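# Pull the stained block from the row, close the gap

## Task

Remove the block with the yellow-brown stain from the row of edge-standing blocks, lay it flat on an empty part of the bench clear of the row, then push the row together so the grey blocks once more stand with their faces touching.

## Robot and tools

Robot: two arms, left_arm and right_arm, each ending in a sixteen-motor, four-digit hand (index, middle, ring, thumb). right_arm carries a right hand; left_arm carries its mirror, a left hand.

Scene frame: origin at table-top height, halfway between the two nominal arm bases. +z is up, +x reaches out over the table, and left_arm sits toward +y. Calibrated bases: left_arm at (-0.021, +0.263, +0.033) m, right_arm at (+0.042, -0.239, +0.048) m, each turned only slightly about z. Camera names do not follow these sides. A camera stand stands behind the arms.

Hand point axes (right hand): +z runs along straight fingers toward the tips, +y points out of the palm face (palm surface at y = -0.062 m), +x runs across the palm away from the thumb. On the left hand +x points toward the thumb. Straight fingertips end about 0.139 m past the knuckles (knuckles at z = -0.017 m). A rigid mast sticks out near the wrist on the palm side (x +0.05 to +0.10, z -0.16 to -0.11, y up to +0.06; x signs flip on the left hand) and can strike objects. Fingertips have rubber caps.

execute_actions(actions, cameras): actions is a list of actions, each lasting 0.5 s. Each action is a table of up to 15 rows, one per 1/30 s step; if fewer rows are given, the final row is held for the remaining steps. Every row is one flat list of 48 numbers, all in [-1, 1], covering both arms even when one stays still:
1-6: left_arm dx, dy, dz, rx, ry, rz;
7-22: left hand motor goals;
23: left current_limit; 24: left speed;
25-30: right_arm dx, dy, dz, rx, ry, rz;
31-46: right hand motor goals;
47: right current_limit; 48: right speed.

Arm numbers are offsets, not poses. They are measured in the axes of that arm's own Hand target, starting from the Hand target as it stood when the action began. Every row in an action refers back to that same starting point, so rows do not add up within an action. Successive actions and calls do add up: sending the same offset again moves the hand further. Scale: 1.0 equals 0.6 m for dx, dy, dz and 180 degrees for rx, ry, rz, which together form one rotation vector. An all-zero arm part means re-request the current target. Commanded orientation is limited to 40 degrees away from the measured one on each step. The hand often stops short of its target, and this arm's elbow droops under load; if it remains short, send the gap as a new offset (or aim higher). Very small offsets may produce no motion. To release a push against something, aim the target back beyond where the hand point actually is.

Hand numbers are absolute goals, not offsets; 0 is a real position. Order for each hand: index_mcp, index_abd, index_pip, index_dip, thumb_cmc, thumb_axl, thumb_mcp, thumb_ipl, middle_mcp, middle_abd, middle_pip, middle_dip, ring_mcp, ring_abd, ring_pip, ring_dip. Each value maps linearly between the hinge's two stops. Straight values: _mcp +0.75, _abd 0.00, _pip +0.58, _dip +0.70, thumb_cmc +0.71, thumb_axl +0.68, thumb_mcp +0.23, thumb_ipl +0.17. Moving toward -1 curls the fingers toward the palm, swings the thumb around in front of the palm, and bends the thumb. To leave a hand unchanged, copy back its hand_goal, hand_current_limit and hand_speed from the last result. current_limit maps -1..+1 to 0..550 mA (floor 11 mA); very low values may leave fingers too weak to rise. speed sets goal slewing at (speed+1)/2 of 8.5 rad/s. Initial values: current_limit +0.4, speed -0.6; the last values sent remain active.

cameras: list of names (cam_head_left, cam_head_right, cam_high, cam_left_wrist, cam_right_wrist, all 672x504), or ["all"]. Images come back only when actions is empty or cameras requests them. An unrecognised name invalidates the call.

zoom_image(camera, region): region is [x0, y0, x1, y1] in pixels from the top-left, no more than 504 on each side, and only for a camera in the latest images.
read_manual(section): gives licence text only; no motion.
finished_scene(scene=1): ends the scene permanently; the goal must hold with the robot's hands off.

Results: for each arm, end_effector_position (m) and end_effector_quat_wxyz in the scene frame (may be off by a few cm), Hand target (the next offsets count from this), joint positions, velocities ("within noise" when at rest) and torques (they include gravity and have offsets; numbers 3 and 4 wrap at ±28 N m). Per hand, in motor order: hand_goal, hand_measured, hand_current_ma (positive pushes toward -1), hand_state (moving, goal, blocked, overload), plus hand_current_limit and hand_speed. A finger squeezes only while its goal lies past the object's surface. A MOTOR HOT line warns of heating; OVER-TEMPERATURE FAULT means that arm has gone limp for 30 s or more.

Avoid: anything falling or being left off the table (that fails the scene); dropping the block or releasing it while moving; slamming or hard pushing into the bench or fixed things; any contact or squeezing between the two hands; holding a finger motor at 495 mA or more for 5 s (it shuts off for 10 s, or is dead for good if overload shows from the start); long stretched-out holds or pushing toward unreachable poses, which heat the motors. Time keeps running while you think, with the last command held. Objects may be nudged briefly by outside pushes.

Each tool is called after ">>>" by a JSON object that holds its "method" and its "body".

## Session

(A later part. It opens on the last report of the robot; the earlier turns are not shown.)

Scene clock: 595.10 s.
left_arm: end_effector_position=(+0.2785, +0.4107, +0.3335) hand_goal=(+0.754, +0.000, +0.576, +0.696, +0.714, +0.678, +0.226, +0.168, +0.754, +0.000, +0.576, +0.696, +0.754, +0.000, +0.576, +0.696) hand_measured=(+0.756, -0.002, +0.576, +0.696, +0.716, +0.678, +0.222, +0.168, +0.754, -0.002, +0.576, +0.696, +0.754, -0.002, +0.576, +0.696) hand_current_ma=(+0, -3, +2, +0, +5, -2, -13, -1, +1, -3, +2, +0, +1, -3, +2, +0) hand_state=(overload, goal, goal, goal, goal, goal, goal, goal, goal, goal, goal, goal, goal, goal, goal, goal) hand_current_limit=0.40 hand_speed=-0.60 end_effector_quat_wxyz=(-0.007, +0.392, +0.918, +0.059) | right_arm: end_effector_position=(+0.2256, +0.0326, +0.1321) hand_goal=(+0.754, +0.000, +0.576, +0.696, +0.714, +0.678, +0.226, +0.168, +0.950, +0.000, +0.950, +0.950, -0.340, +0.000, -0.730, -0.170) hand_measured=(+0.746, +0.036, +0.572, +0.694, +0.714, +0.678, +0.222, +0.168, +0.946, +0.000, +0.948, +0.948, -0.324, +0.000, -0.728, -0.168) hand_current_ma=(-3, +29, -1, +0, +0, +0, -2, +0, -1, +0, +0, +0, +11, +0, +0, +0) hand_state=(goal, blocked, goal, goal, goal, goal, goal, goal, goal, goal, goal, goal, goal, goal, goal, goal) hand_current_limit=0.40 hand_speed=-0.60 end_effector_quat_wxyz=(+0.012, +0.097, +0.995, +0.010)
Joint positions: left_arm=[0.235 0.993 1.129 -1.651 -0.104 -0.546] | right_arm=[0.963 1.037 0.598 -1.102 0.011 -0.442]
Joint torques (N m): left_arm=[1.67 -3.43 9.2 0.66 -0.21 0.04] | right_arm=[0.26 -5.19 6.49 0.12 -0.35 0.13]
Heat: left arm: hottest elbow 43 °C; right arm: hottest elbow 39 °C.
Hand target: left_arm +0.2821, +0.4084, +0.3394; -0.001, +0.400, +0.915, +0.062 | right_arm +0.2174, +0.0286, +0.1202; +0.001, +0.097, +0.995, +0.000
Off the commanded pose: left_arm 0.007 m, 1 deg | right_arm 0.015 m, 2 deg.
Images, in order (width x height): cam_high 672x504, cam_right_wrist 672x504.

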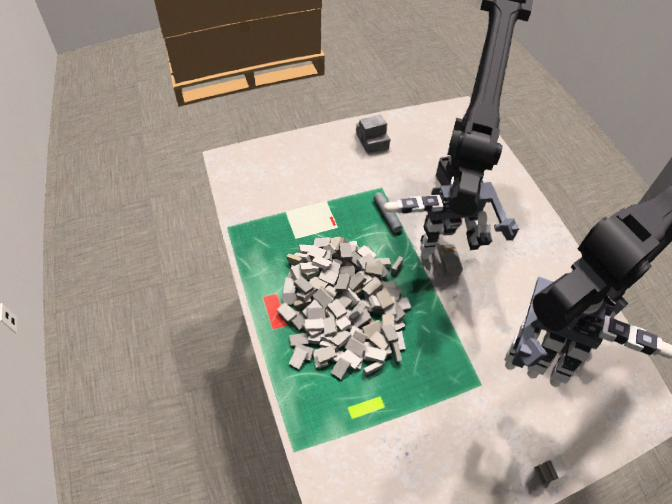

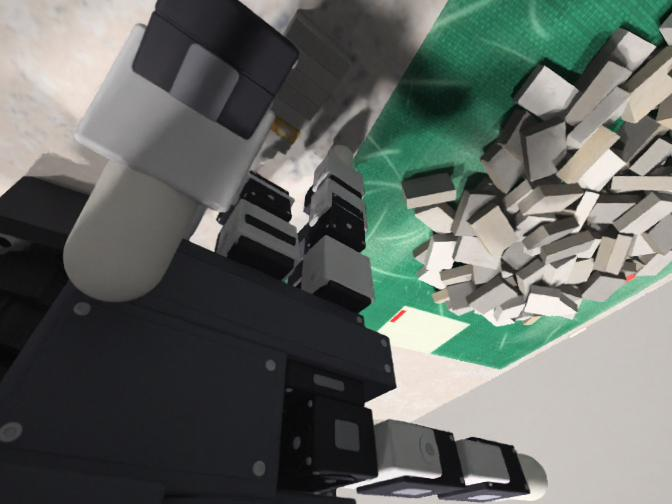

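>>> {"method": "zoom_image", "body": {"camera": "cam_high", "region": [415, 225, 475, 285]}}

>>> {"method": "zoom_image", "body": {"camera": "cam_right_wrist", "region": [260, 90, 360, 190]}}

Scaled by 8.400 from the camera's 672x504 image, which has a finer 960x720 frame.

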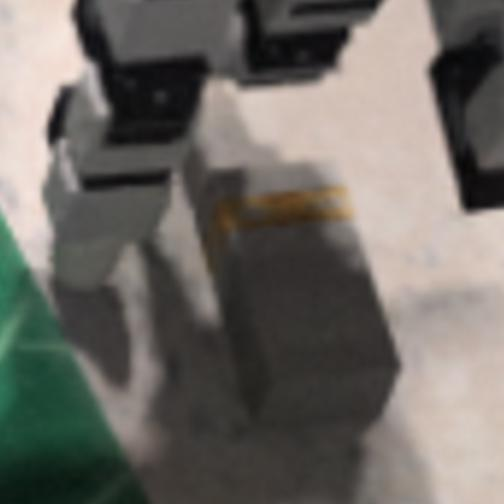

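Scaled by 5.040 from the camera's 672x504 image, which has a finer 960x720 frame.

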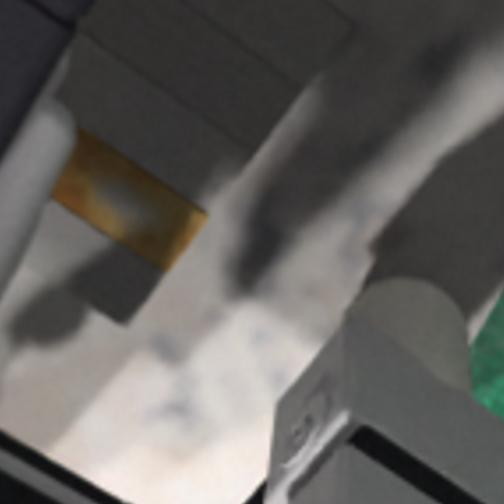

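>>> {"method": "execute_actions", "body": {"actions": [[[0,0,0,0,0,0,0.754,0,0.576,0.696,0.714,0.678,0.226,0.168,0.754,0,0.576,0.696,0.754,0,0.576,0.696,0.4,-0.6,0,-0.0067,-0.033,0,0,0,0.754,0,0.576,0.696,0.714,0.678,0.226,0.168,0.95,0,0.95,0.95,-0.34,0,-0.73,-0.17,0.4,-0.6]]], "cameras": ["cam_high", "cam_right_wrist"]}}

>>> {"method": "zoom_image", "body": {"camera": "cam_right_wrist", "region": [260, 60, 380, 180]}}

>>> {"method": "zoom_image", "body": {"camera": "cam_high", "region": [415, 225, 475, 285]}}

Scene clock: 665.77 s.
left_arm: end_effector_position=(+0.2785, +0.4107, +0.3335) hand_goal=(+0.754, +0.000, +0.576, +0.696, +0.714, +0.678, +0.226, +0.168, +0.754, +0.000, +0.576, +0.696, +0.754, +0.000, +0.576, +0.696) hand_measured=(+0.756, -0.002, +0.576, +0.696, +0.716, +0.678, +0.222, +0.168, +0.754, -0.002, +0.576, +0.696, +0.754, -0.002, +0.576, +0.696) hand_current_ma=(+0, -3, +2, +0, +5, -2, -13, -1, +1, -3, +2, +0, +1, -3, +2, +0) hand_state=(overload, goal, goal, goal, goal, goal, goal, goal, goal, goal, goal, goal, goal, goal, goal, goal) hand_current_limit=0.40 hand_speed=-0.60 end_effector_quat_wxyz=(-0.007, +0.392, +0.918, +0.059) | right_arm: end_effector_position=(+0.2169, +0.0228, +0.1348) hand_goal=(+0.754, +0.000, +0.576, +0.696, +0.714, +0.678, +0.226, +0.168, +0.950, +0.000, +0.950, +0.950, -0.340, +0.000, -0.730, -0.170) hand_measured=(+0.750, +0.004, +0.572, +0.694, +0.714, +0.678, +0.222, +0.168, +0.946, +0.000, +0.948, +0.948, -0.324, +0.000, -0.728, -0.168) hand_current_ma=(-1, +0, -1, +0, +0, +0, -2, +0, -1, +0, +0, +0, +11, +0, +0, +0) hand_state=(goal, goal, goal, goal, goal, goal, goal, goal, goal, goal, goal, goal, goal, goal, goal, goal) hand_current_limit=0.40 hand_speed=-0.60 end_effector_quat_wxyz=(+0.001, +0.097, +0.995, -0.002)
Joint positions: left_arm=[0.235 0.993 1.129 -1.651 -0.104 -0.546] | right_arm=[0.963 1.011 0.598 -1.16 0.004 -0.442]
Joint torques (N m): left_arm=[1.61 -3.55 9.17 0.66 -0.21 0.03] | right_arm=[-0.21 -6.07 8.9 -0.55 -0.11 0.05]
Heat: left arm: hottest elbow 43 °C; right arm: hottest elbow 38 °C.
Hand target: left_arm +0.2821, +0.4084, +0.3394; -0.001, +0.400, +0.915, +0.062 | right_arm +0.2165, +0.0246, +0.1400; +0.001, +0.097, +0.995, +0.000
Off the commanded pose: left_arm 0.007 m, 1 deg | right_arm 0.006 m, 0 deg.
Images, in order (width x height): cam_high 672x504, cam_right_wrist 672x504.

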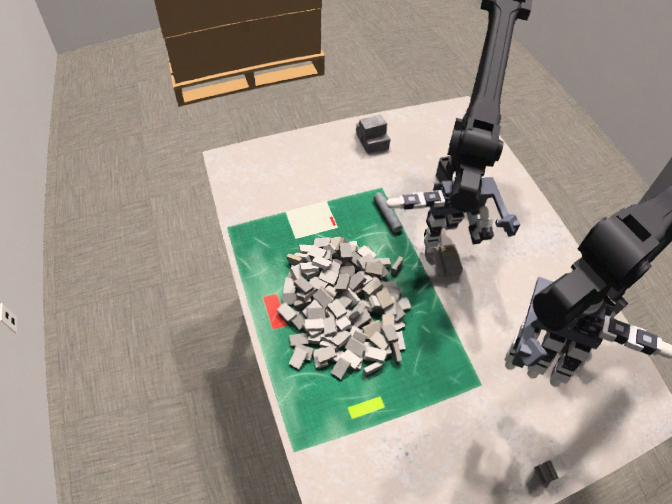

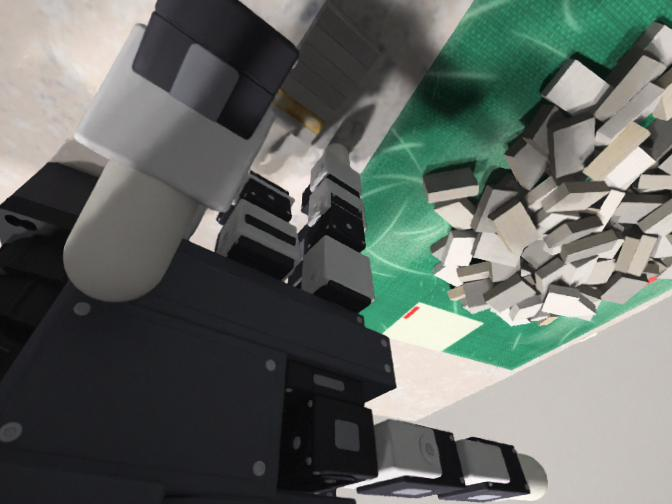

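Scaled by 4.200 from the camera's 672x504 image, which has a finer 960x720 frame.

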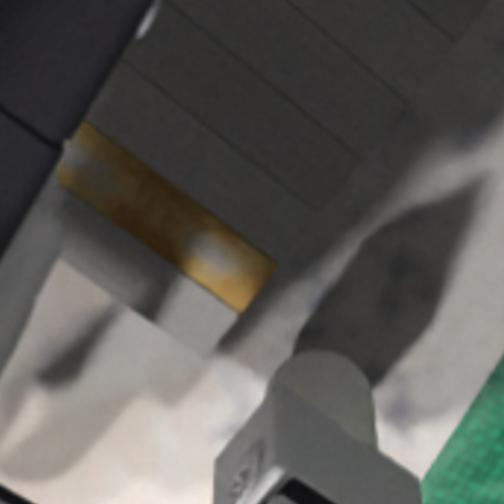

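Scaled by 8.400 from the camera's 672x504 image, which has a finer 960x720 frame.

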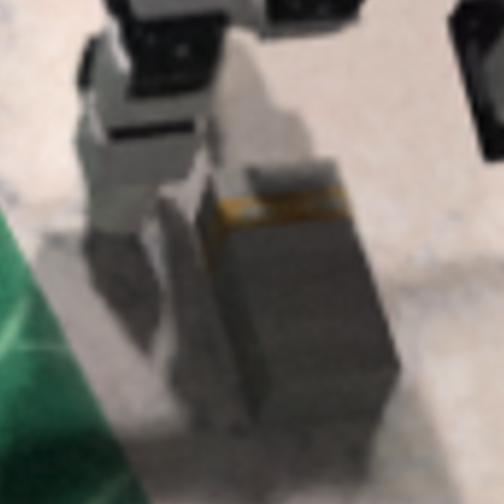

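>>> {"method": "execute_actions", "body": {"actions": [[[0,0,0,0,0,0,0.754,0,0.576,0.696,0.714,0.678,0.226,0.168,0.754,0,0.576,0.696,0.754,0,0.576,0.696,0.4,-0.6,0.035,0.0025,0,0,0,0,0.754,0,0.576,0.696,0.714,0.678,0.226,0.168,0.95,0,0.95,0.95,-0.34,0,-0.73,-0.17,0.4,-0.6]],[[0,0,0,0,0,0,0.754,0,0.576,0.696,0.714,0.678,0.226,0.168,0.754,0,0.576,0.696,0.754,0,0.576,0.696,0.4,-0.6,0.035,0,0,0,0,0,0.754,0,0.576,0.696,0.714,0.678,0.226,0.168,0.95,0,0.95,0.95,-0.34,0,-0.73,-0.17,0.4,-0.6]]], "cameras": ["cam_high", "cam_right_wrist"]}}

>>> {"method": "zoom_image", "body": {"camera": "cam_right_wrist", "region": [260, 40, 420, 200]}}

>>> {"method": "zoom_image", "body": {"camera": "cam_high", "region": [415, 225, 485, 295]}}

Scene clock: 733.67 s.
left_arm: end_effector_position=(+0.2785, +0.4107, +0.3335) hand_goal=(+0.754, +0.000, +0.576, +0.696, +0.714, +0.678, +0.226, +0.168, +0.754, +0.000, +0.576, +0.696, +0.754, +0.000, +0.576, +0.696) hand_measured=(+0.756, -0.002, +0.576, +0.696, +0.716, +0.678, +0.222, +0.168, +0.754, -0.002, +0.576, +0.696, +0.754, -0.002, +0.576, +0.696) hand_current_ma=(+0, -3, +2, +0, +5, -2, -13, -1, +1, -3, +2, +0, +1, -3, +2, +0) hand_state=(overload, goal, goal, goal, goal, goal, goal, goal, goal, goal, goal, goal, goal, goal, goal, goal) hand_current_limit=0.40 hand_speed=-0.60 end_effector_quat_wxyz=(-0.007, +0.392, +0.918, +0.059) | right_arm: end_effector_position=(+0.1789, +0.0376, +0.1410) hand_goal=(+0.754, +0.000, +0.576, +0.696, +0.714, +0.678, +0.226, +0.168, +0.950, +0.000, +0.950, +0.950, -0.340, +0.000, -0.730, -0.170) hand_measured=(+0.754, +0.012, +0.578, +0.696, +0.714, +0.678, +0.222, +0.168, +0.946, +0.000, +0.948, +0.948, -0.324, +0.000, -0.728, -0.168) hand_current_ma=(+0, +4, +0, +0, +0, +0, -2, +0, -1, +0, +0, +0, +11, +0, +0, +0) hand_state=(goal, goal, goal, goal, goal, goal, goal, goal, goal, goal, goal, goal, goal, goal, goal, goal) hand_current_limit=0.40 hand_speed=-0.60 end_effector_quat_wxyz=(+0.005, +0.094, +0.996, +0.004)
Joint positions: left_arm=[0.235 0.993 1.129 -1.651 -0.104 -0.546] | right_arm=[1.142 0.968 0.587 -1.18 0.006 -0.268]
Joint torques (N m): left_arm=[1.55 -3.43 9.18 0.7 -0.22 0.03] | right_arm=[-0.09 -5.66 7.86 -0.47 -0.16 0.14]
Heat: left arm: hottest elbow 43 °C; right arm: hottest elbow 41 °C.
Hand target: left_arm +0.2821, +0.4084, +0.3394; -0.001, +0.400, +0.915, +0.062 | right_arm +0.1755, +0.0342, +0.1399; +0.001, +0.097, +0.995, +0.000
Off the commanded pose: left_arm 0.007 m, 1 deg | right_arm 0.005 m, 1 deg.
Images, in order (width x height): cam_high 672x504, cam_right_wrist 672x504.

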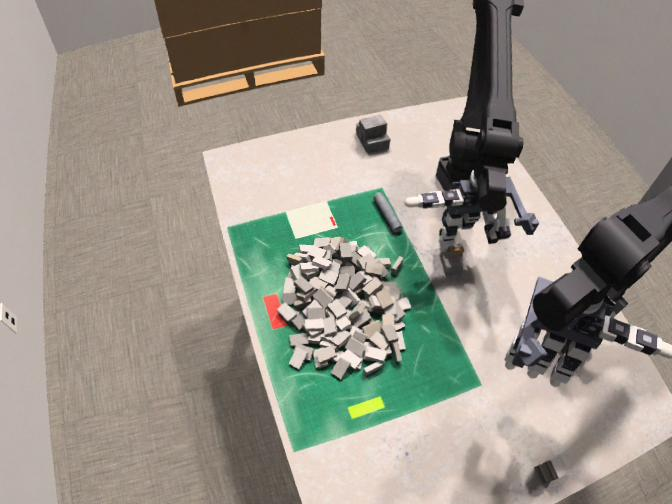

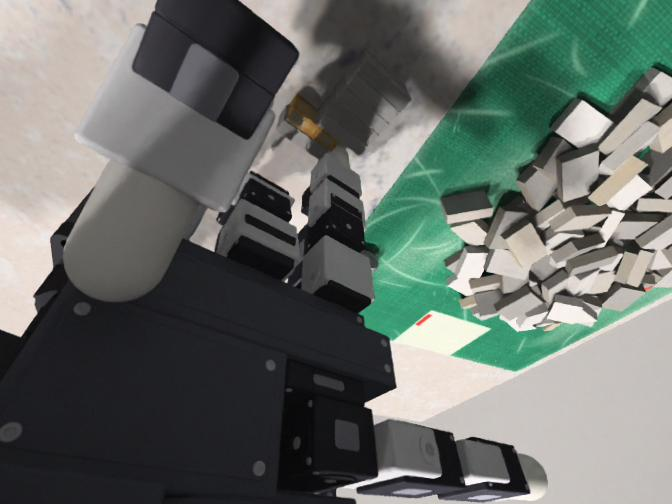

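Scaled by 3.150 from the camera's 672x504 image, which has a finer 960x720 frame.

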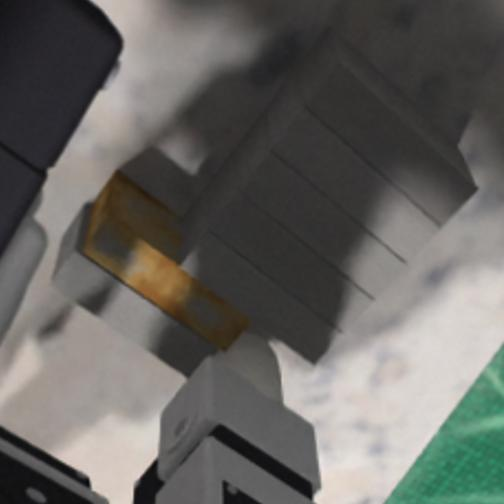

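Scaled by 7.200 from the camera's 672x504 image, which has a finer 960x720 frame.

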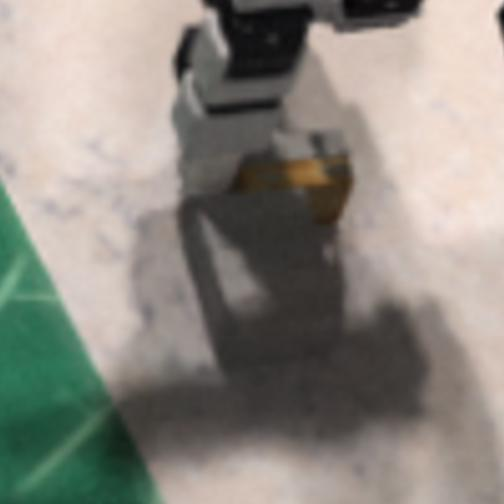

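>>> {"method": "execute_actions", "body": {"actions": [[[0,0,0,0,0,0,0.754,0,0.576,0.696,0.714,0.678,0.226,0.168,0.754,0,0.576,0.696,0.754,0,0.576,0.696,0.4,-0.6,0.035,0,0.009,0,0,0,0.754,0,0.576,0.696,0.714,0.678,0.226,0.168,0.95,0,0.95,0.95,-0.34,0,-0.73,-0.17,0.4,-0.6]],[[0,0,0,0,0,0,0.754,0,0.576,0.696,0.714,0.678,0.226,0.168,0.754,0,0.576,0.696,0.754,0,0.576,0.696,0.4,-0.6,0.035,0,0,0,0,0,0.754,0,0.576,0.696,0.714,0.678,0.226,0.168,0.95,0,0.95,0.95,-0.34,0,-0.73,-0.17,0.4,-0.6]]], "cameras": ["cam_high", "cam_right_wrist"]}}

>>> {"method": "zoom_image", "body": {"camera": "cam_right_wrist", "region": [260, 40, 420, 200]}}

>>> {"method": "zoom_image", "body": {"camera": "cam_high", "region": [415, 225, 485, 295]}}

Scene clock: 753.70 s.
left_arm: end_effector_position=(+0.2785, +0.4107, +0.3335) hand_goal=(+0.754, +0.000, +0.576, +0.696, +0.714, +0.678, +0.226, +0.168, +0.754, +0.000, +0.576, +0.696, +0.754, +0.000, +0.576, +0.696) hand_measured=(+0.756, -0.002, +0.576, +0.696, +0.716, +0.678, +0.222, +0.168, +0.754, -0.002, +0.576, +0.696, +0.754, -0.002, +0.576, +0.696) hand_current_ma=(+0, -3, +2, +0, +5, -2, -13, -1, +1, -3, +2, +0, +1, -3, +2, +0) hand_state=(overload, goal, goal, goal, goal, goal, goal, goal, goal, goal, goal, goal, goal, goal, goal, goal) hand_current_limit=0.40 hand_speed=-0.60 end_effector_quat_wxyz=(-0.007, +0.392, +0.918, +0.059) | right_arm: end_effector_position=(+0.1413, +0.0469, +0.1403) hand_goal=(+0.754, +0.000, +0.576, +0.696, +0.714, +0.678, +0.226, +0.168, +0.950, +0.000, +0.950, +0.950, -0.340, +0.000, -0.730, -0.170) hand_measured=(+0.756, +0.050, +0.580, +0.696, +0.714, +0.678, +0.222, +0.168, +0.946, +0.000, +0.948, +0.948, -0.324, +0.000, -0.728, -0.168) hand_current_ma=(+1, +50, +1, +0, +0, +0, -2, +0, -1, +0, +0, +0, +11, +0, +0, +0) hand_state=(goal, blocked, goal, goal, goal, goal, goal, goal, goal, goal, goal, goal, goal, goal, goal, goal) hand_current_limit=0.40 hand_speed=-0.60 end_effector_quat_wxyz=(+0.012, +0.097, +0.995, +0.006)
Joint positions: left_arm=[0.235 0.993 1.129 -1.651 -0.104 -0.546] | right_arm=[1.333 0.947 0.572 -1.18 0.021 -0.071]
Joint torques (N m): left_arm=[1.61 -3.43 9.2 0.64 -0.22 0.04] | right_arm=[0.21 -4.95 7.19 -0.2 -0.63 0.13]
Heat: left arm: hottest elbow 43 °C; right arm: hottest elbow 40 °C.
Hand target: left_arm +0.2821, +0.4084, +0.3394; -0.001, +0.400, +0.915, +0.062 | right_arm +0.1344, +0.0422, +0.1343; +0.001, +0.097, +0.995, +0.000
Off the commanded pose: left_arm 0.007 m, 1 deg | right_arm 0.010 m, 1 deg.
Images, in order (width x height): cam_high 672x504, cam_right_wrist 672x504.

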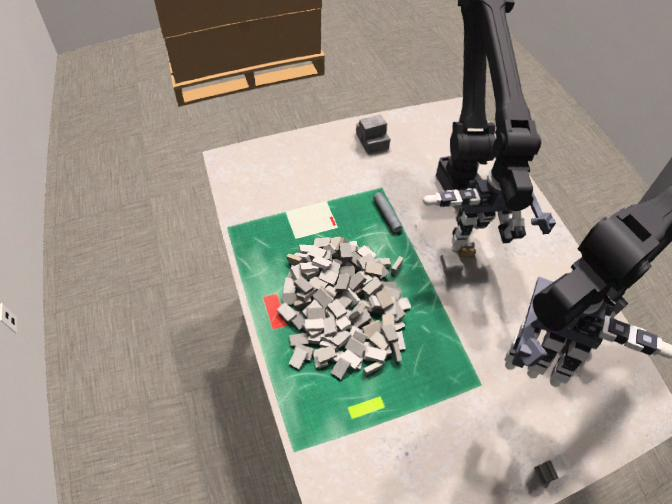

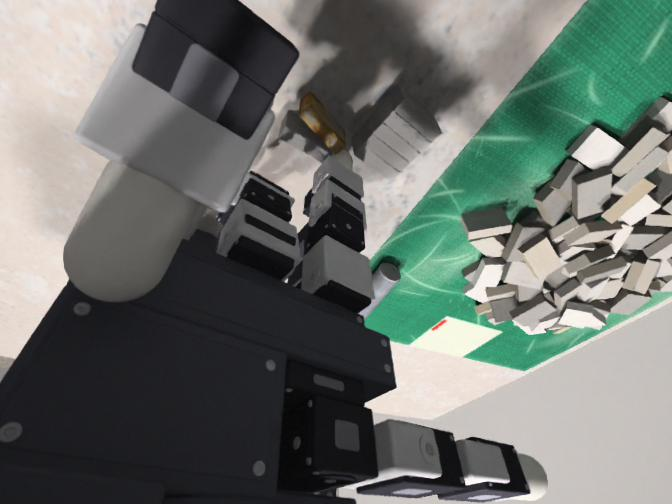

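Scaled by 3.150 from the camera's 672x504 image, which has a finer 960x720 frame.

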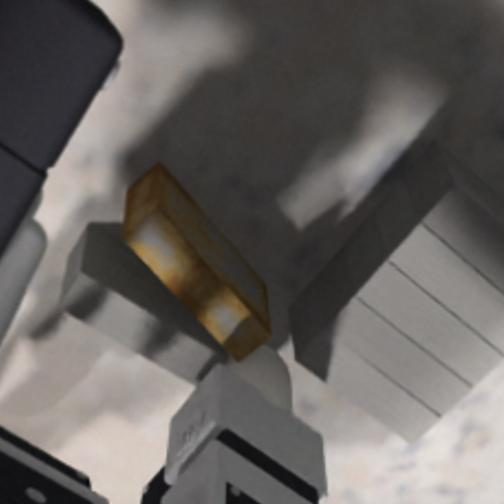

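Scaled by 7.200 from the camera's 672x504 image, which has a finer 960x720 frame.

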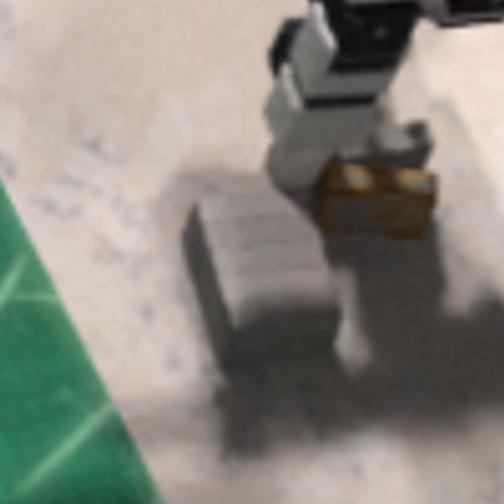

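>>> {"method": "execute_actions", "body": {"actions": [[[0,0,0,0,0,0,0.754,0,0.576,0.696,0.714,0.678,0.226,0.168,0.754,0,0.576,0.696,0.754,0,0.576,0.696,0.4,-0.6,-0.0133,0.02,0,0,0,0,0.754,0,0.576,0.696,0.714,0.678,0.226,0.168,0.95,0,0.95,0.95,-0.34,0,-0.73,-0.17,0.4,-0.6]]], "cameras": ["cam_high", "cam_right_wrist"]}}

>>> {"method": "zoom_image", "body": {"camera": "cam_right_wrist", "region": [260, 40, 420, 200]}}

>>> {"method": "zoom_image", "body": {"camera": "cam_high", "region": [425, 225, 495, 295]}}

Scene clock: 815.03 s.
left_arm: end_effector_position=(+0.2785, +0.4107, +0.3335) hand_goal=(+0.754, +0.000, +0.576, +0.696, +0.714, +0.678, +0.226, +0.168, +0.754, +0.000, +0.576, +0.696, +0.754, +0.000, +0.576, +0.696) hand_measured=(+0.756, -0.002, +0.576, +0.696, +0.716, +0.678, +0.222, +0.168, +0.754, -0.002, +0.576, +0.696, +0.754, -0.002, +0.576, +0.696) hand_current_ma=(+0, -3, +2, +0, +5, -2, -13, -1, +1, -3, +2, +0, +1, -3, +2, +0) hand_state=(overload, goal, goal, goal, goal, goal, goal, goal, goal, goal, goal, goal, goal, goal, goal, goal) hand_current_limit=0.40 hand_speed=-0.60 end_effector_quat_wxyz=(-0.007, +0.392, +0.918, +0.059) | right_arm: end_effector_position=(+0.1445, +0.0461, +0.1329) hand_goal=(+0.754, +0.000, +0.576, +0.696, +0.714, +0.678, +0.226, +0.168, +0.950, +0.000, +0.950, +0.950, -0.340, +0.000, -0.730, -0.170) hand_measured=(+0.750, +0.038, +0.574, +0.696, +0.714, +0.678, +0.222, +0.168, +0.946, +0.000, +0.948, +0.948, -0.324, +0.000, -0.728, -0.168) hand_current_ma=(-1, +32, +0, +0, +0, +0, -2, +0, -1, +0, +0, +0, +11, +0, +0, +0) hand_state=(goal, blocked, goal, goal, goal, goal, goal, goal, goal, goal, goal, goal, goal, goal, goal, goal) hand_current_limit=0.40 hand_speed=-0.60 end_effector_quat_wxyz=(+0.006, +0.100, +0.995, -0.004)
Joint positions: left_arm=[0.235 0.993 1.129 -1.651 -0.104 -0.546] | right_arm=[1.314 0.975 0.572 -1.174 0.014 -0.083]
Joint torques (N m): left_arm=[1.67 -3.43 9.21 0.65 -0.21 0.03] | right_arm=[-0.97 -3.9 8.92 0.21 -0.39 -0.1]
Heat: left arm: hottest elbow 43 °C; right arm: hottest elbow 38 °C.
Hand target: left_arm +0.2821, +0.4084, +0.3394; -0.001, +0.400, +0.915, +0.062 | right_arm +0.1445, +0.0524, +0.1343; +0.001, +0.097, +0.995, +0.000
Off the commanded pose: left_arm 0.007 m, 1 deg | right_arm 0.006 m, 1 deg.
Images, in order (width x height): cam_high 672x504, cam_right_wrist 672x504.

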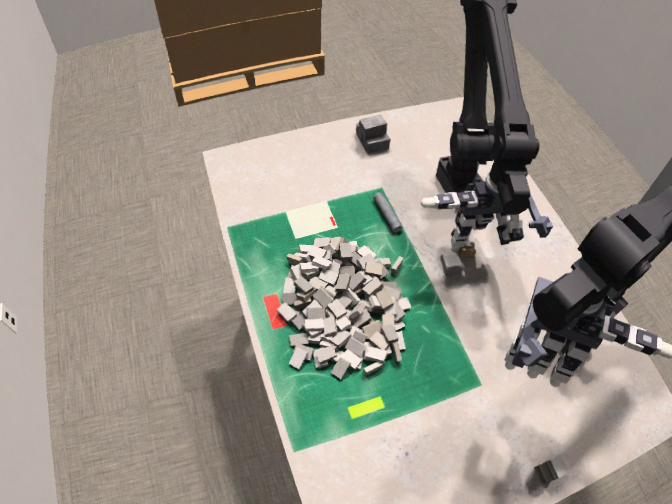

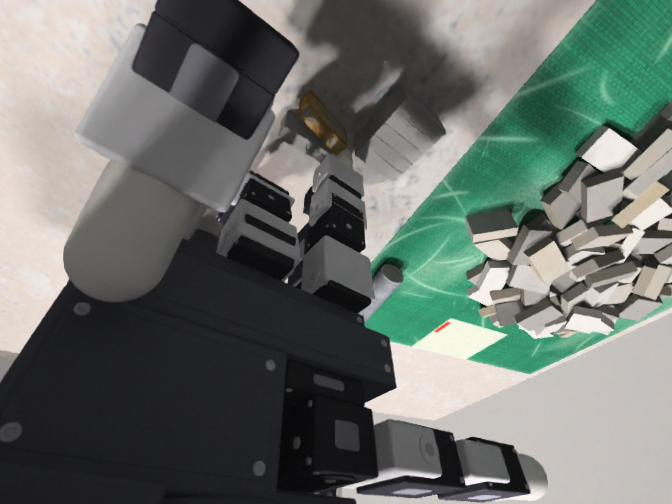

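Scaled by 3.150 from the camera's 672x504 image, which has a finer 960x720 frame.

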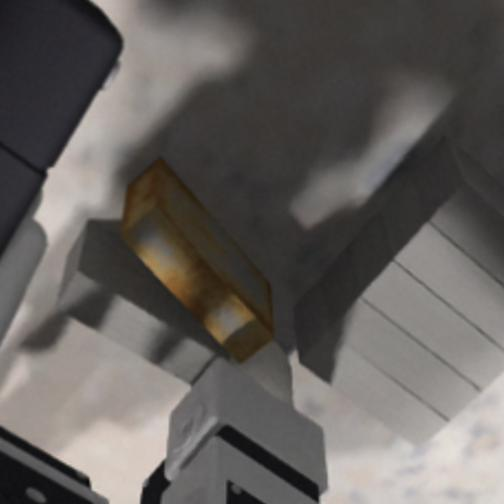

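Scaled by 7.200 from the camera's 672x504 image, which has a finer 960x720 frame.

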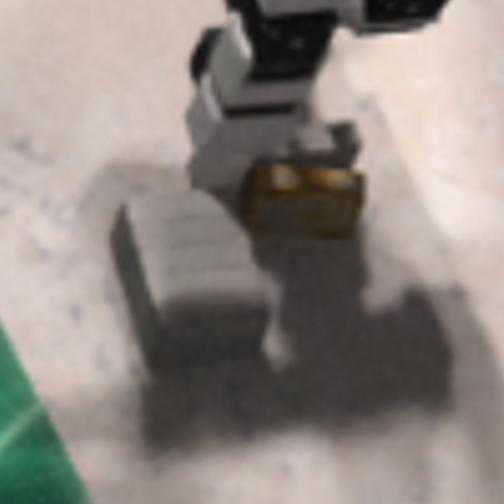

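>>> {"method": "execute_actions", "body": {"actions": [[[0,0,0,0,0,0,0.754,0,0.576,0.696,0.714,0.678,0.226,0.168,0.754,0,0.576,0.696,0.754,0,0.576,0.696,0.4,-0.6,0,0.004,-0.014,0,0,0,0.754,0,0.576,0.696,0.714,0.678,0.226,0.168,0.95,0,0.95,0.95,-0.34,0,-0.73,-0.17,0.4,-0.6]]], "cameras": ["cam_high", "cam_right_wrist"]}}

>>> {"method": "zoom_image", "body": {"camera": "cam_right_wrist", "region": [260, 40, 420, 200]}}

Scene clock: 827.50 s.
left_arm: end_effector_position=(+0.2785, +0.4107, +0.3335) hand_goal=(+0.754, +0.000, +0.576, +0.696, +0.714, +0.678, +0.226, +0.168, +0.754, +0.000, +0.576, +0.696, +0.754, +0.000, +0.576, +0.696) hand_measured=(+0.756, -0.002, +0.576, +0.696, +0.716, +0.678, +0.222, +0.168, +0.754, -0.002, +0.576, +0.696, +0.754, -0.002, +0.576, +0.696) hand_current_ma=(+0, -3, +2, +0, +5, -2, -13, -1, +1, -3, +2, +0, +1, -3, +2, +0) hand_state=(overload, goal, goal, goal, goal, goal, goal, goal, goal, goal, goal, goal, goal, goal, goal, goal) hand_current_limit=0.40 hand_speed=-0.60 end_effector_quat_wxyz=(-0.007, +0.392, +0.918, +0.059) | right_arm: end_effector_position=(+0.1445, +0.0461, +0.1329) hand_goal=(+0.754, +0.000, +0.576, +0.696, +0.714, +0.678, +0.226, +0.168, +0.950, +0.000, +0.950, +0.950, -0.340, +0.000, -0.730, -0.170) hand_measured=(+0.750, +0.038, +0.574, +0.696, +0.714, +0.678, +0.222, +0.168, +0.946, +0.000, +0.948, +0.948, -0.324, +0.000, -0.728, -0.168) hand_current_ma=(-1, +32, +0, +0, +0, +0, -2, +0, -1, +0, +0, +0, +11, +0, +0, +0) hand_state=(goal, blocked, goal, goal, goal, goal, goal, goal, goal, goal, goal, goal, goal, goal, goal, goal) hand_current_limit=0.40 hand_speed=-0.60 end_effector_quat_wxyz=(+0.006, +0.100, +0.995, -0.004)
Joint positions: left_arm=[0.235 0.993 1.129 -1.651 -0.104 -0.546] | right_arm=[1.314 0.975 0.572 -1.174 0.014 -0.083]
Joint torques (N m): left_arm=[1.55 -3.49 9.21 0.66 -0.21 0.03] | right_arm=[-0.73 -4.19 10.56 -0.65 -0.39 -0.09]
Heat: left arm: hottest elbow 44 °C; right arm: hottest elbow 38 °C.
Hand target: left_arm +0.2821, +0.4084, +0.3394; -0.001, +0.400, +0.915, +0.062 | right_arm +0.1449, +0.0548, +0.1427; +0.001, +0.097, +0.995, +0.000
Off the commanded pose: left_arm 0.007 m, 1 deg | right_arm 0.013 m, 1 deg.
Images, in order (width x height): cam_high 672x504, cam_right_wrist 672x504.

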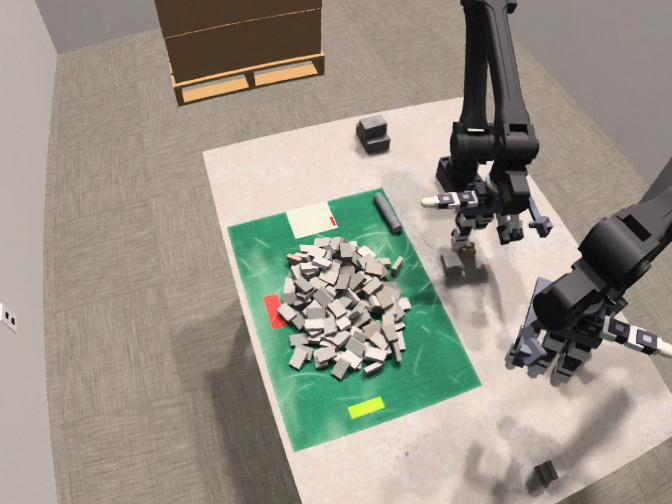

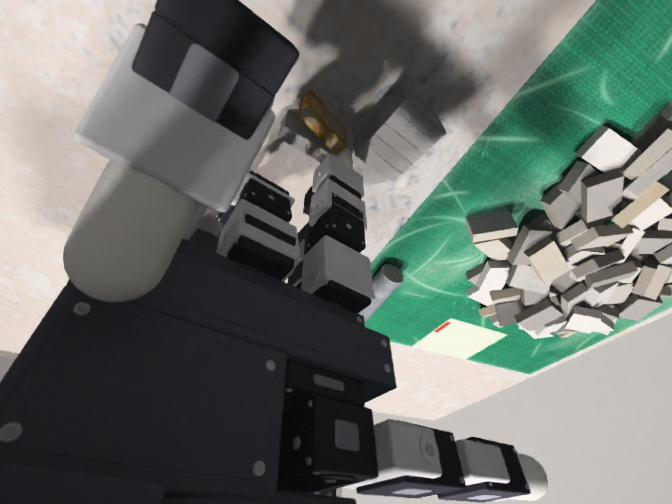

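Scaled by 3.150 from the camera's 672x504 image, which has a finer 960x720 frame.

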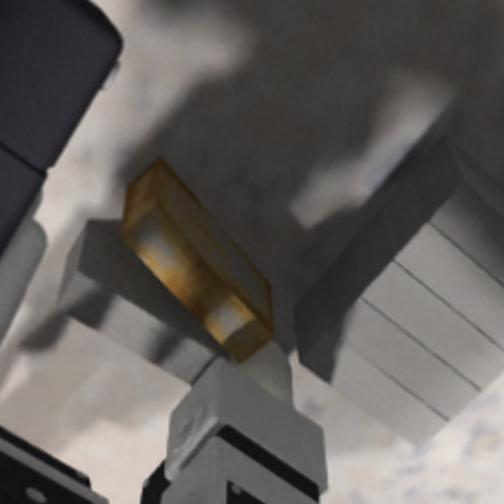

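>>> {"method": "execute_actions", "body": {"actions": [[[0,0,0,0,0,0,0.754,0,0.576,0.696,0.714,0.678,0.226,0.168,0.754,0,0.576,0.696,0.754,0,0.576,0.696,0.4,-0.6,-0.004,0.004,-0.04,0,0,0,0.754,0,0.576,0.696,0.714,0.678,0.226,0.168,0.95,0,0.95,0.95,-0.34,0,-0.73,-0.17,0.4,-0.6]],[[0,0,0,0,0,0,0.754,0,0.576,0.696,0.714,0.678,0.226,0.168,0.754,0,0.576,0.696,0.754,0,0.576,0.696,0.4,-0.6,0,0,0.048,0,0,0,0.754,0,0.576,0.696,0.714,0.678,0.226,0.168,0.95,0,0.95,0.95,-0.34,0,-0.73,-0.17,0.4,-0.6]]], "cameras": ["cam_high", "cam_right_wrist"]}}

>>> {"method": "zoom_image", "body": {"camera": "cam_right_wrist", "region": [260, 40, 420, 200]}}

>>> {"method": "zoom_image", "body": {"camera": "cam_high", "region": [425, 225, 495, 295]}}

Scene clock: 840.47 s.
left_arm: end_effector_position=(+0.2785, +0.4107, +0.3335) hand_goal=(+0.754, +0.000, +0.576, +0.696, +0.714, +0.678, +0.226, +0.168, +0.754, +0.000, +0.576, +0.696, +0.754, +0.000, +0.576, +0.696) hand_measured=(+0.756, -0.002, +0.576, +0.696, +0.716, +0.678, +0.222, +0.168, +0.754, -0.002, +0.576, +0.696, +0.754, -0.002, +0.576, +0.696) hand_current_ma=(+0, -3, +2, +0, +5, -2, -13, -1, +1, -3, +2, +0, +1, -3, +2, +0) hand_state=(overload, goal, goal, goal, goal, goal, goal, goal, goal, goal, goal, goal, goal, goal, goal, goal) hand_current_limit=0.40 hand_speed=-0.60 end_effector_quat_wxyz=(-0.007, +0.392, +0.918, +0.059) | right_arm: end_effector_position=(+0.1466, +0.0549, +0.1428) hand_goal=(+0.754, +0.000, +0.576, +0.696, +0.714, +0.678, +0.226, +0.168, +0.950, +0.000, +0.950, +0.950, -0.340, +0.000, -0.730, -0.170) hand_measured=(+0.762, +0.010, +0.580, +0.698, +0.714, +0.678, +0.222, +0.168, +0.946, +0.000, +0.948, +0.948, -0.324, +0.000, -0.728, -0.168) hand_current_ma=(+3, +4, +1, +0, +0, +0, -2, +0, -1, +0, +0, +0, +11, +0, +0, +0) hand_state=(goal, goal, goal, goal, goal, goal, goal, goal, goal, goal, goal, goal, goal, goal, goal, goal) hand_current_limit=0.40 hand_speed=-0.60 end_effector_quat_wxyz=(+0.003, +0.099, +0.995, +0.000)
Joint positions: left_arm=[0.235 0.993 1.129 -1.651 -0.104 -0.546] | right_arm=[1.31 0.987 0.605 -1.189 0.007 -0.092]
Joint torques (N m): left_arm=[1.73 -3.55 9.18 0.69 -0.21 0.03] | right_arm=[-1.03 -4.07 7.79 0.53 -0.16 -0.11]
Heat: left arm: hottest elbow 44 °C; right arm: hottest elbow 39 °C.
Hand target: left_arm +0.2821, +0.4084, +0.3394; -0.001, +0.400, +0.915, +0.062 | right_arm +0.1478, +0.0568, +0.1381; +0.001, +0.097, +0.995, +0.000
Off the commanded pose: left_arm 0.007 m, 1 deg | right_arm 0.005 m, 0 deg.
Images, in order (width x height): cam_high 672x504, cam_right_wrist 672x504.

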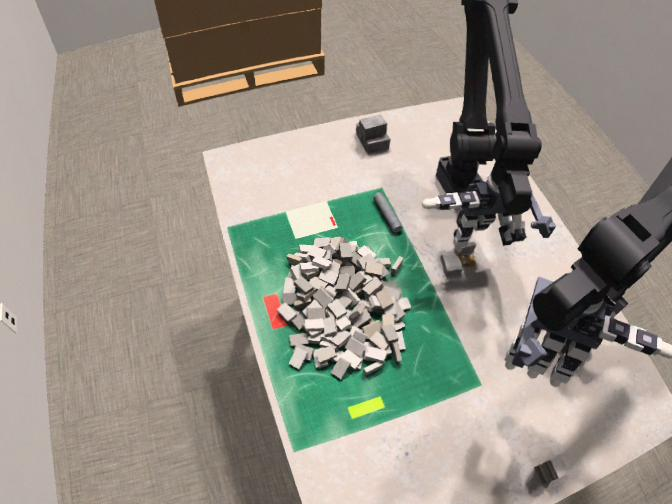

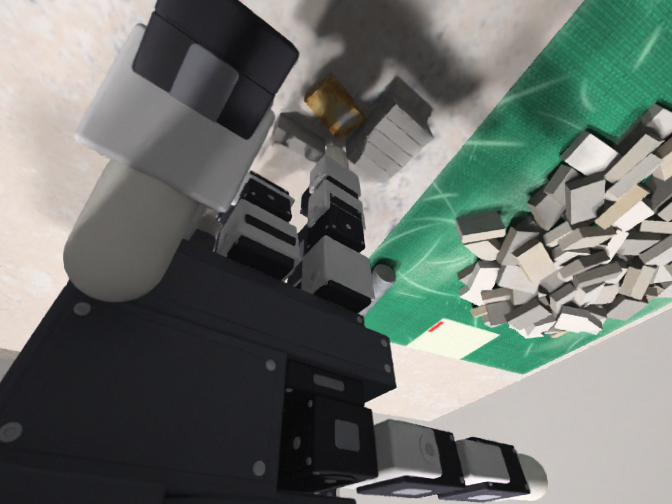

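Scaled by 3.150 from the camera's 672x504 image, which has a finer 960x720 frame.

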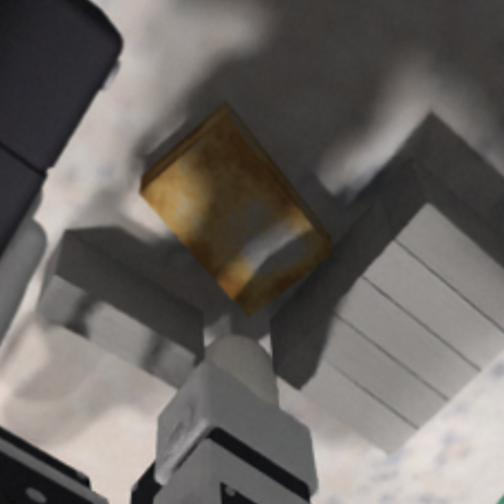

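Scaled by 7.200 from the camera's 672x504 image, which has a finer 960x720 frame.

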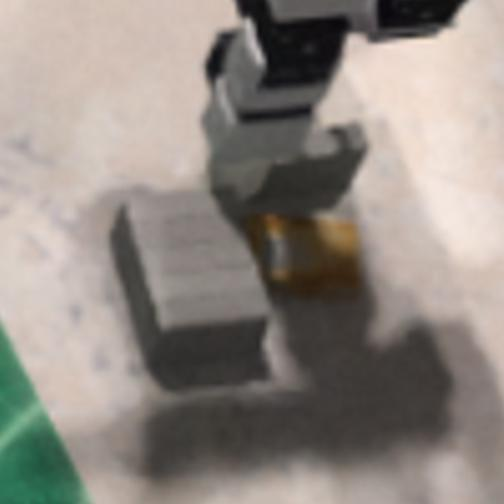

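>>> {"method": "zoom_image", "body": {"camera": "cam_right_wrist", "region": [265, 100, 345, 170]}}

>>> {"method": "zoom_image", "body": {"camera": "cam_high", "region": [435, 230, 485, 280]}}

Scaled by 6.300 from the camera's 672x504 image, which has a finer 960x720 frame.

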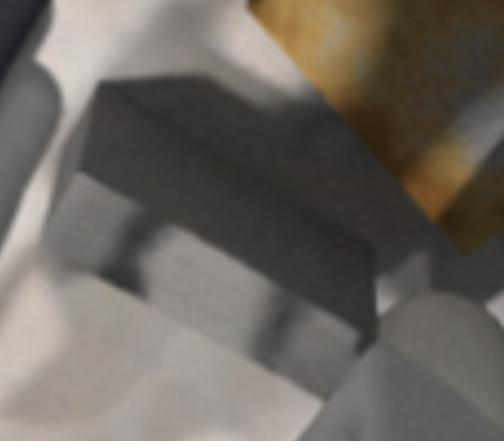

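Scaled by 10.080 from the camera's 672x504 image, which has a finer 960x720 frame.

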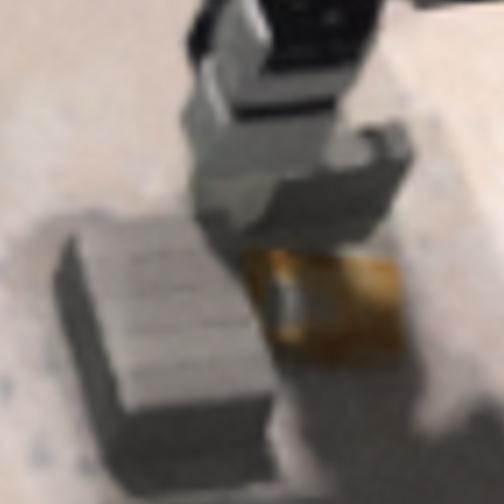

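>>> {"method": "execute_actions", "body": {"actions": [[[0,0,0,0,0,0,0.754,0,0.576,0.696,0.714,0.678,0.226,0.168,0.754,0,0.576,0.696,0.754,0,0.576,0.696,0.4,-0.6,0,-0.01,-0.067,0,0,0,0.754,0,0.576,0.696,0.714,0.678,0.226,0.168,0.95,0,0.95,0.95,-0.34,0,-0.73,-0.17,0.4,-0.6]],[[0,0,0,0,0,0,0.754,0,0.576,0.696,0.714,0.678,0.226,0.168,0.754,0,0.576,0.696,0.754,0,0.576,0.696,0.4,-0.6,0.06,-0.007,0,0,0,0,0.754,0,0.576,0.696,0.714,0.678,0.226,0.168,0.95,0,0.95,0.95,-0.34,0,-0.73,-0.17,0.4,-0.6]],[[0,0,0,0,0,0,0.754,0,0.576,0.696,0.714,0.678,0.226,0.168,0.754,0,0.576,0.696,0.754,0,0.576,0.696,0.4,-0.6,0.055,-0.007,0.03,0,0,0,0.754,0,0.576,0.696,0.714,0.678,0.226,0.168,0.95,0,0.95,0.95,-0.34,0,-0.73,-0.17,0.4,-0.6]]], "cameras": ["cam_high", "cam_right_wrist"]}}

>>> {"method": "zoom_image", "body": {"camera": "cam_right_wrist", "region": [260, 80, 480, 300]}}

>>> {"method": "zoom_image", "body": {"camera": "cam_high", "region": [425, 225, 495, 295]}}

Scene clock: 931.20 s.
left_arm: end_effector_position=(+0.2785, +0.4107, +0.3335) hand_goal=(+0.754, +0.000, +0.576, +0.696, +0.714, +0.678, +0.226, +0.168, +0.754, +0.000, +0.576, +0.696, +0.754, +0.000, +0.576, +0.696) hand_measured=(+0.756, -0.002, +0.576, +0.696, +0.716, +0.678, +0.222, +0.168, +0.754, -0.002, +0.576, +0.696, +0.754, -0.002, +0.576, +0.696) hand_current_ma=(+0, -3, +2, +0, +5, -2, -13, -1, +1, -3, +2, +0, +1, -3, +2, +0) hand_state=(overload, goal, goal, goal, goal, goal, goal, goal, goal, goal, goal, goal, goal, goal, goal, goal) hand_current_limit=0.40 hand_speed=-0.60 end_effector_quat_wxyz=(-0.007, +0.392, +0.918, +0.059) | right_arm: end_effector_position=(+0.0740, +0.0550, +0.1645) hand_goal=(+0.754, +0.000, +0.576, +0.696, +0.714, +0.678, +0.226, +0.168, +0.950, +0.000, +0.950, +0.950, -0.340, +0.000, -0.730, -0.170) hand_measured=(+0.754, +0.002, +0.576, +0.696, +0.714, +0.678, +0.222, +0.168, +0.946, +0.000, +0.948, +0.948, -0.324, +0.000, -0.728, -0.168) hand_current_ma=(+0, +0, +0, +0, +0, +0, -2, +0, -1, +0, +0, +0, +11, +0, +0, +0) hand_state=(goal, goal, goal, goal, goal, goal, goal, goal, goal, goal, goal, goal, goal, goal, goal, goal) hand_current_limit=0.40 hand_speed=-0.60 end_effector_quat_wxyz=(-0.001, +0.089, +0.996, +0.002)
Joint positions: left_arm=[0.235 0.993 1.129 -1.651 -0.104 -0.546] | right_arm=[1.625 0.922 0.63 -1.274 -0.002 0.204]
Joint torques (N m): left_arm=[1.55 -3.43 9.21 0.61 -0.21 0.03] | right_arm=[-1.08 -3.37 8.14 0.36 0.17 0.11]
Heat: left arm: hottest elbow 44 °C; right arm: hottest elbow 39 °C.
Hand target: left_arm +0.2821, +0.4084, +0.3394; -0.001, +0.400, +0.915, +0.062 | right_arm +0.0773, +0.0561, +0.1602; +0.001, +0.097, +0.995, +0.000
Off the commanded pose: left_arm 0.007 m, 1 deg | right_arm 0.006 m, 1 deg.
Images, in order (width x height): cam_high 672x504, cam_right_wrist 672x504.

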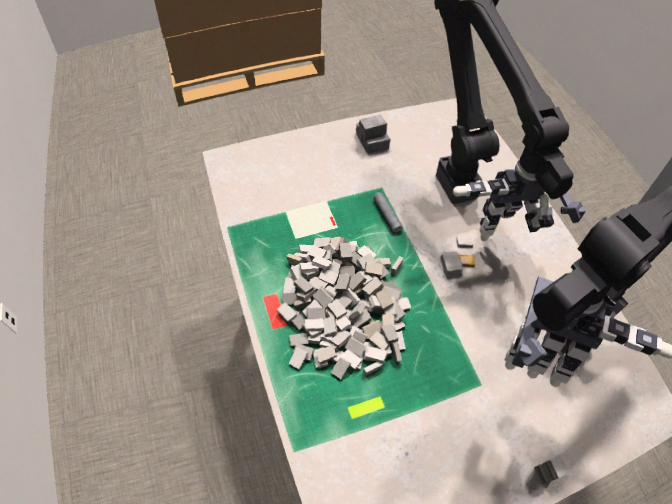

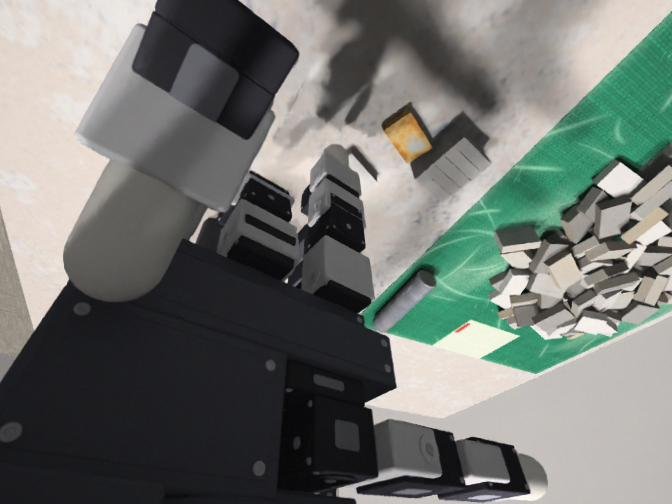

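Scaled by 2.291 from the camera's 672x504 image, which has a finer 960x720 frame.

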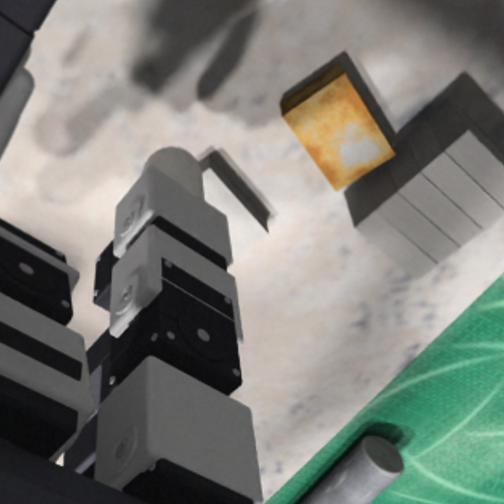

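Scaled by 7.200 from the camera's 672x504 image, which has a finer 960x720 frame.

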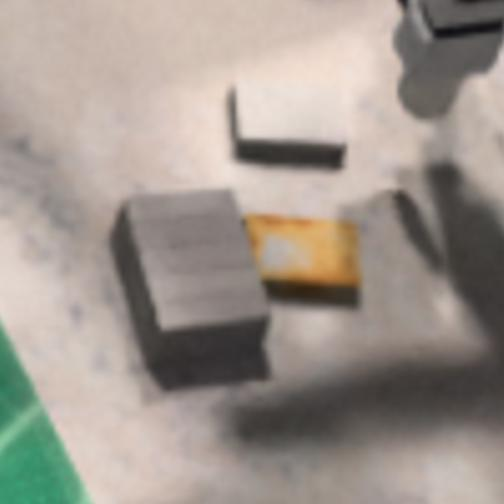

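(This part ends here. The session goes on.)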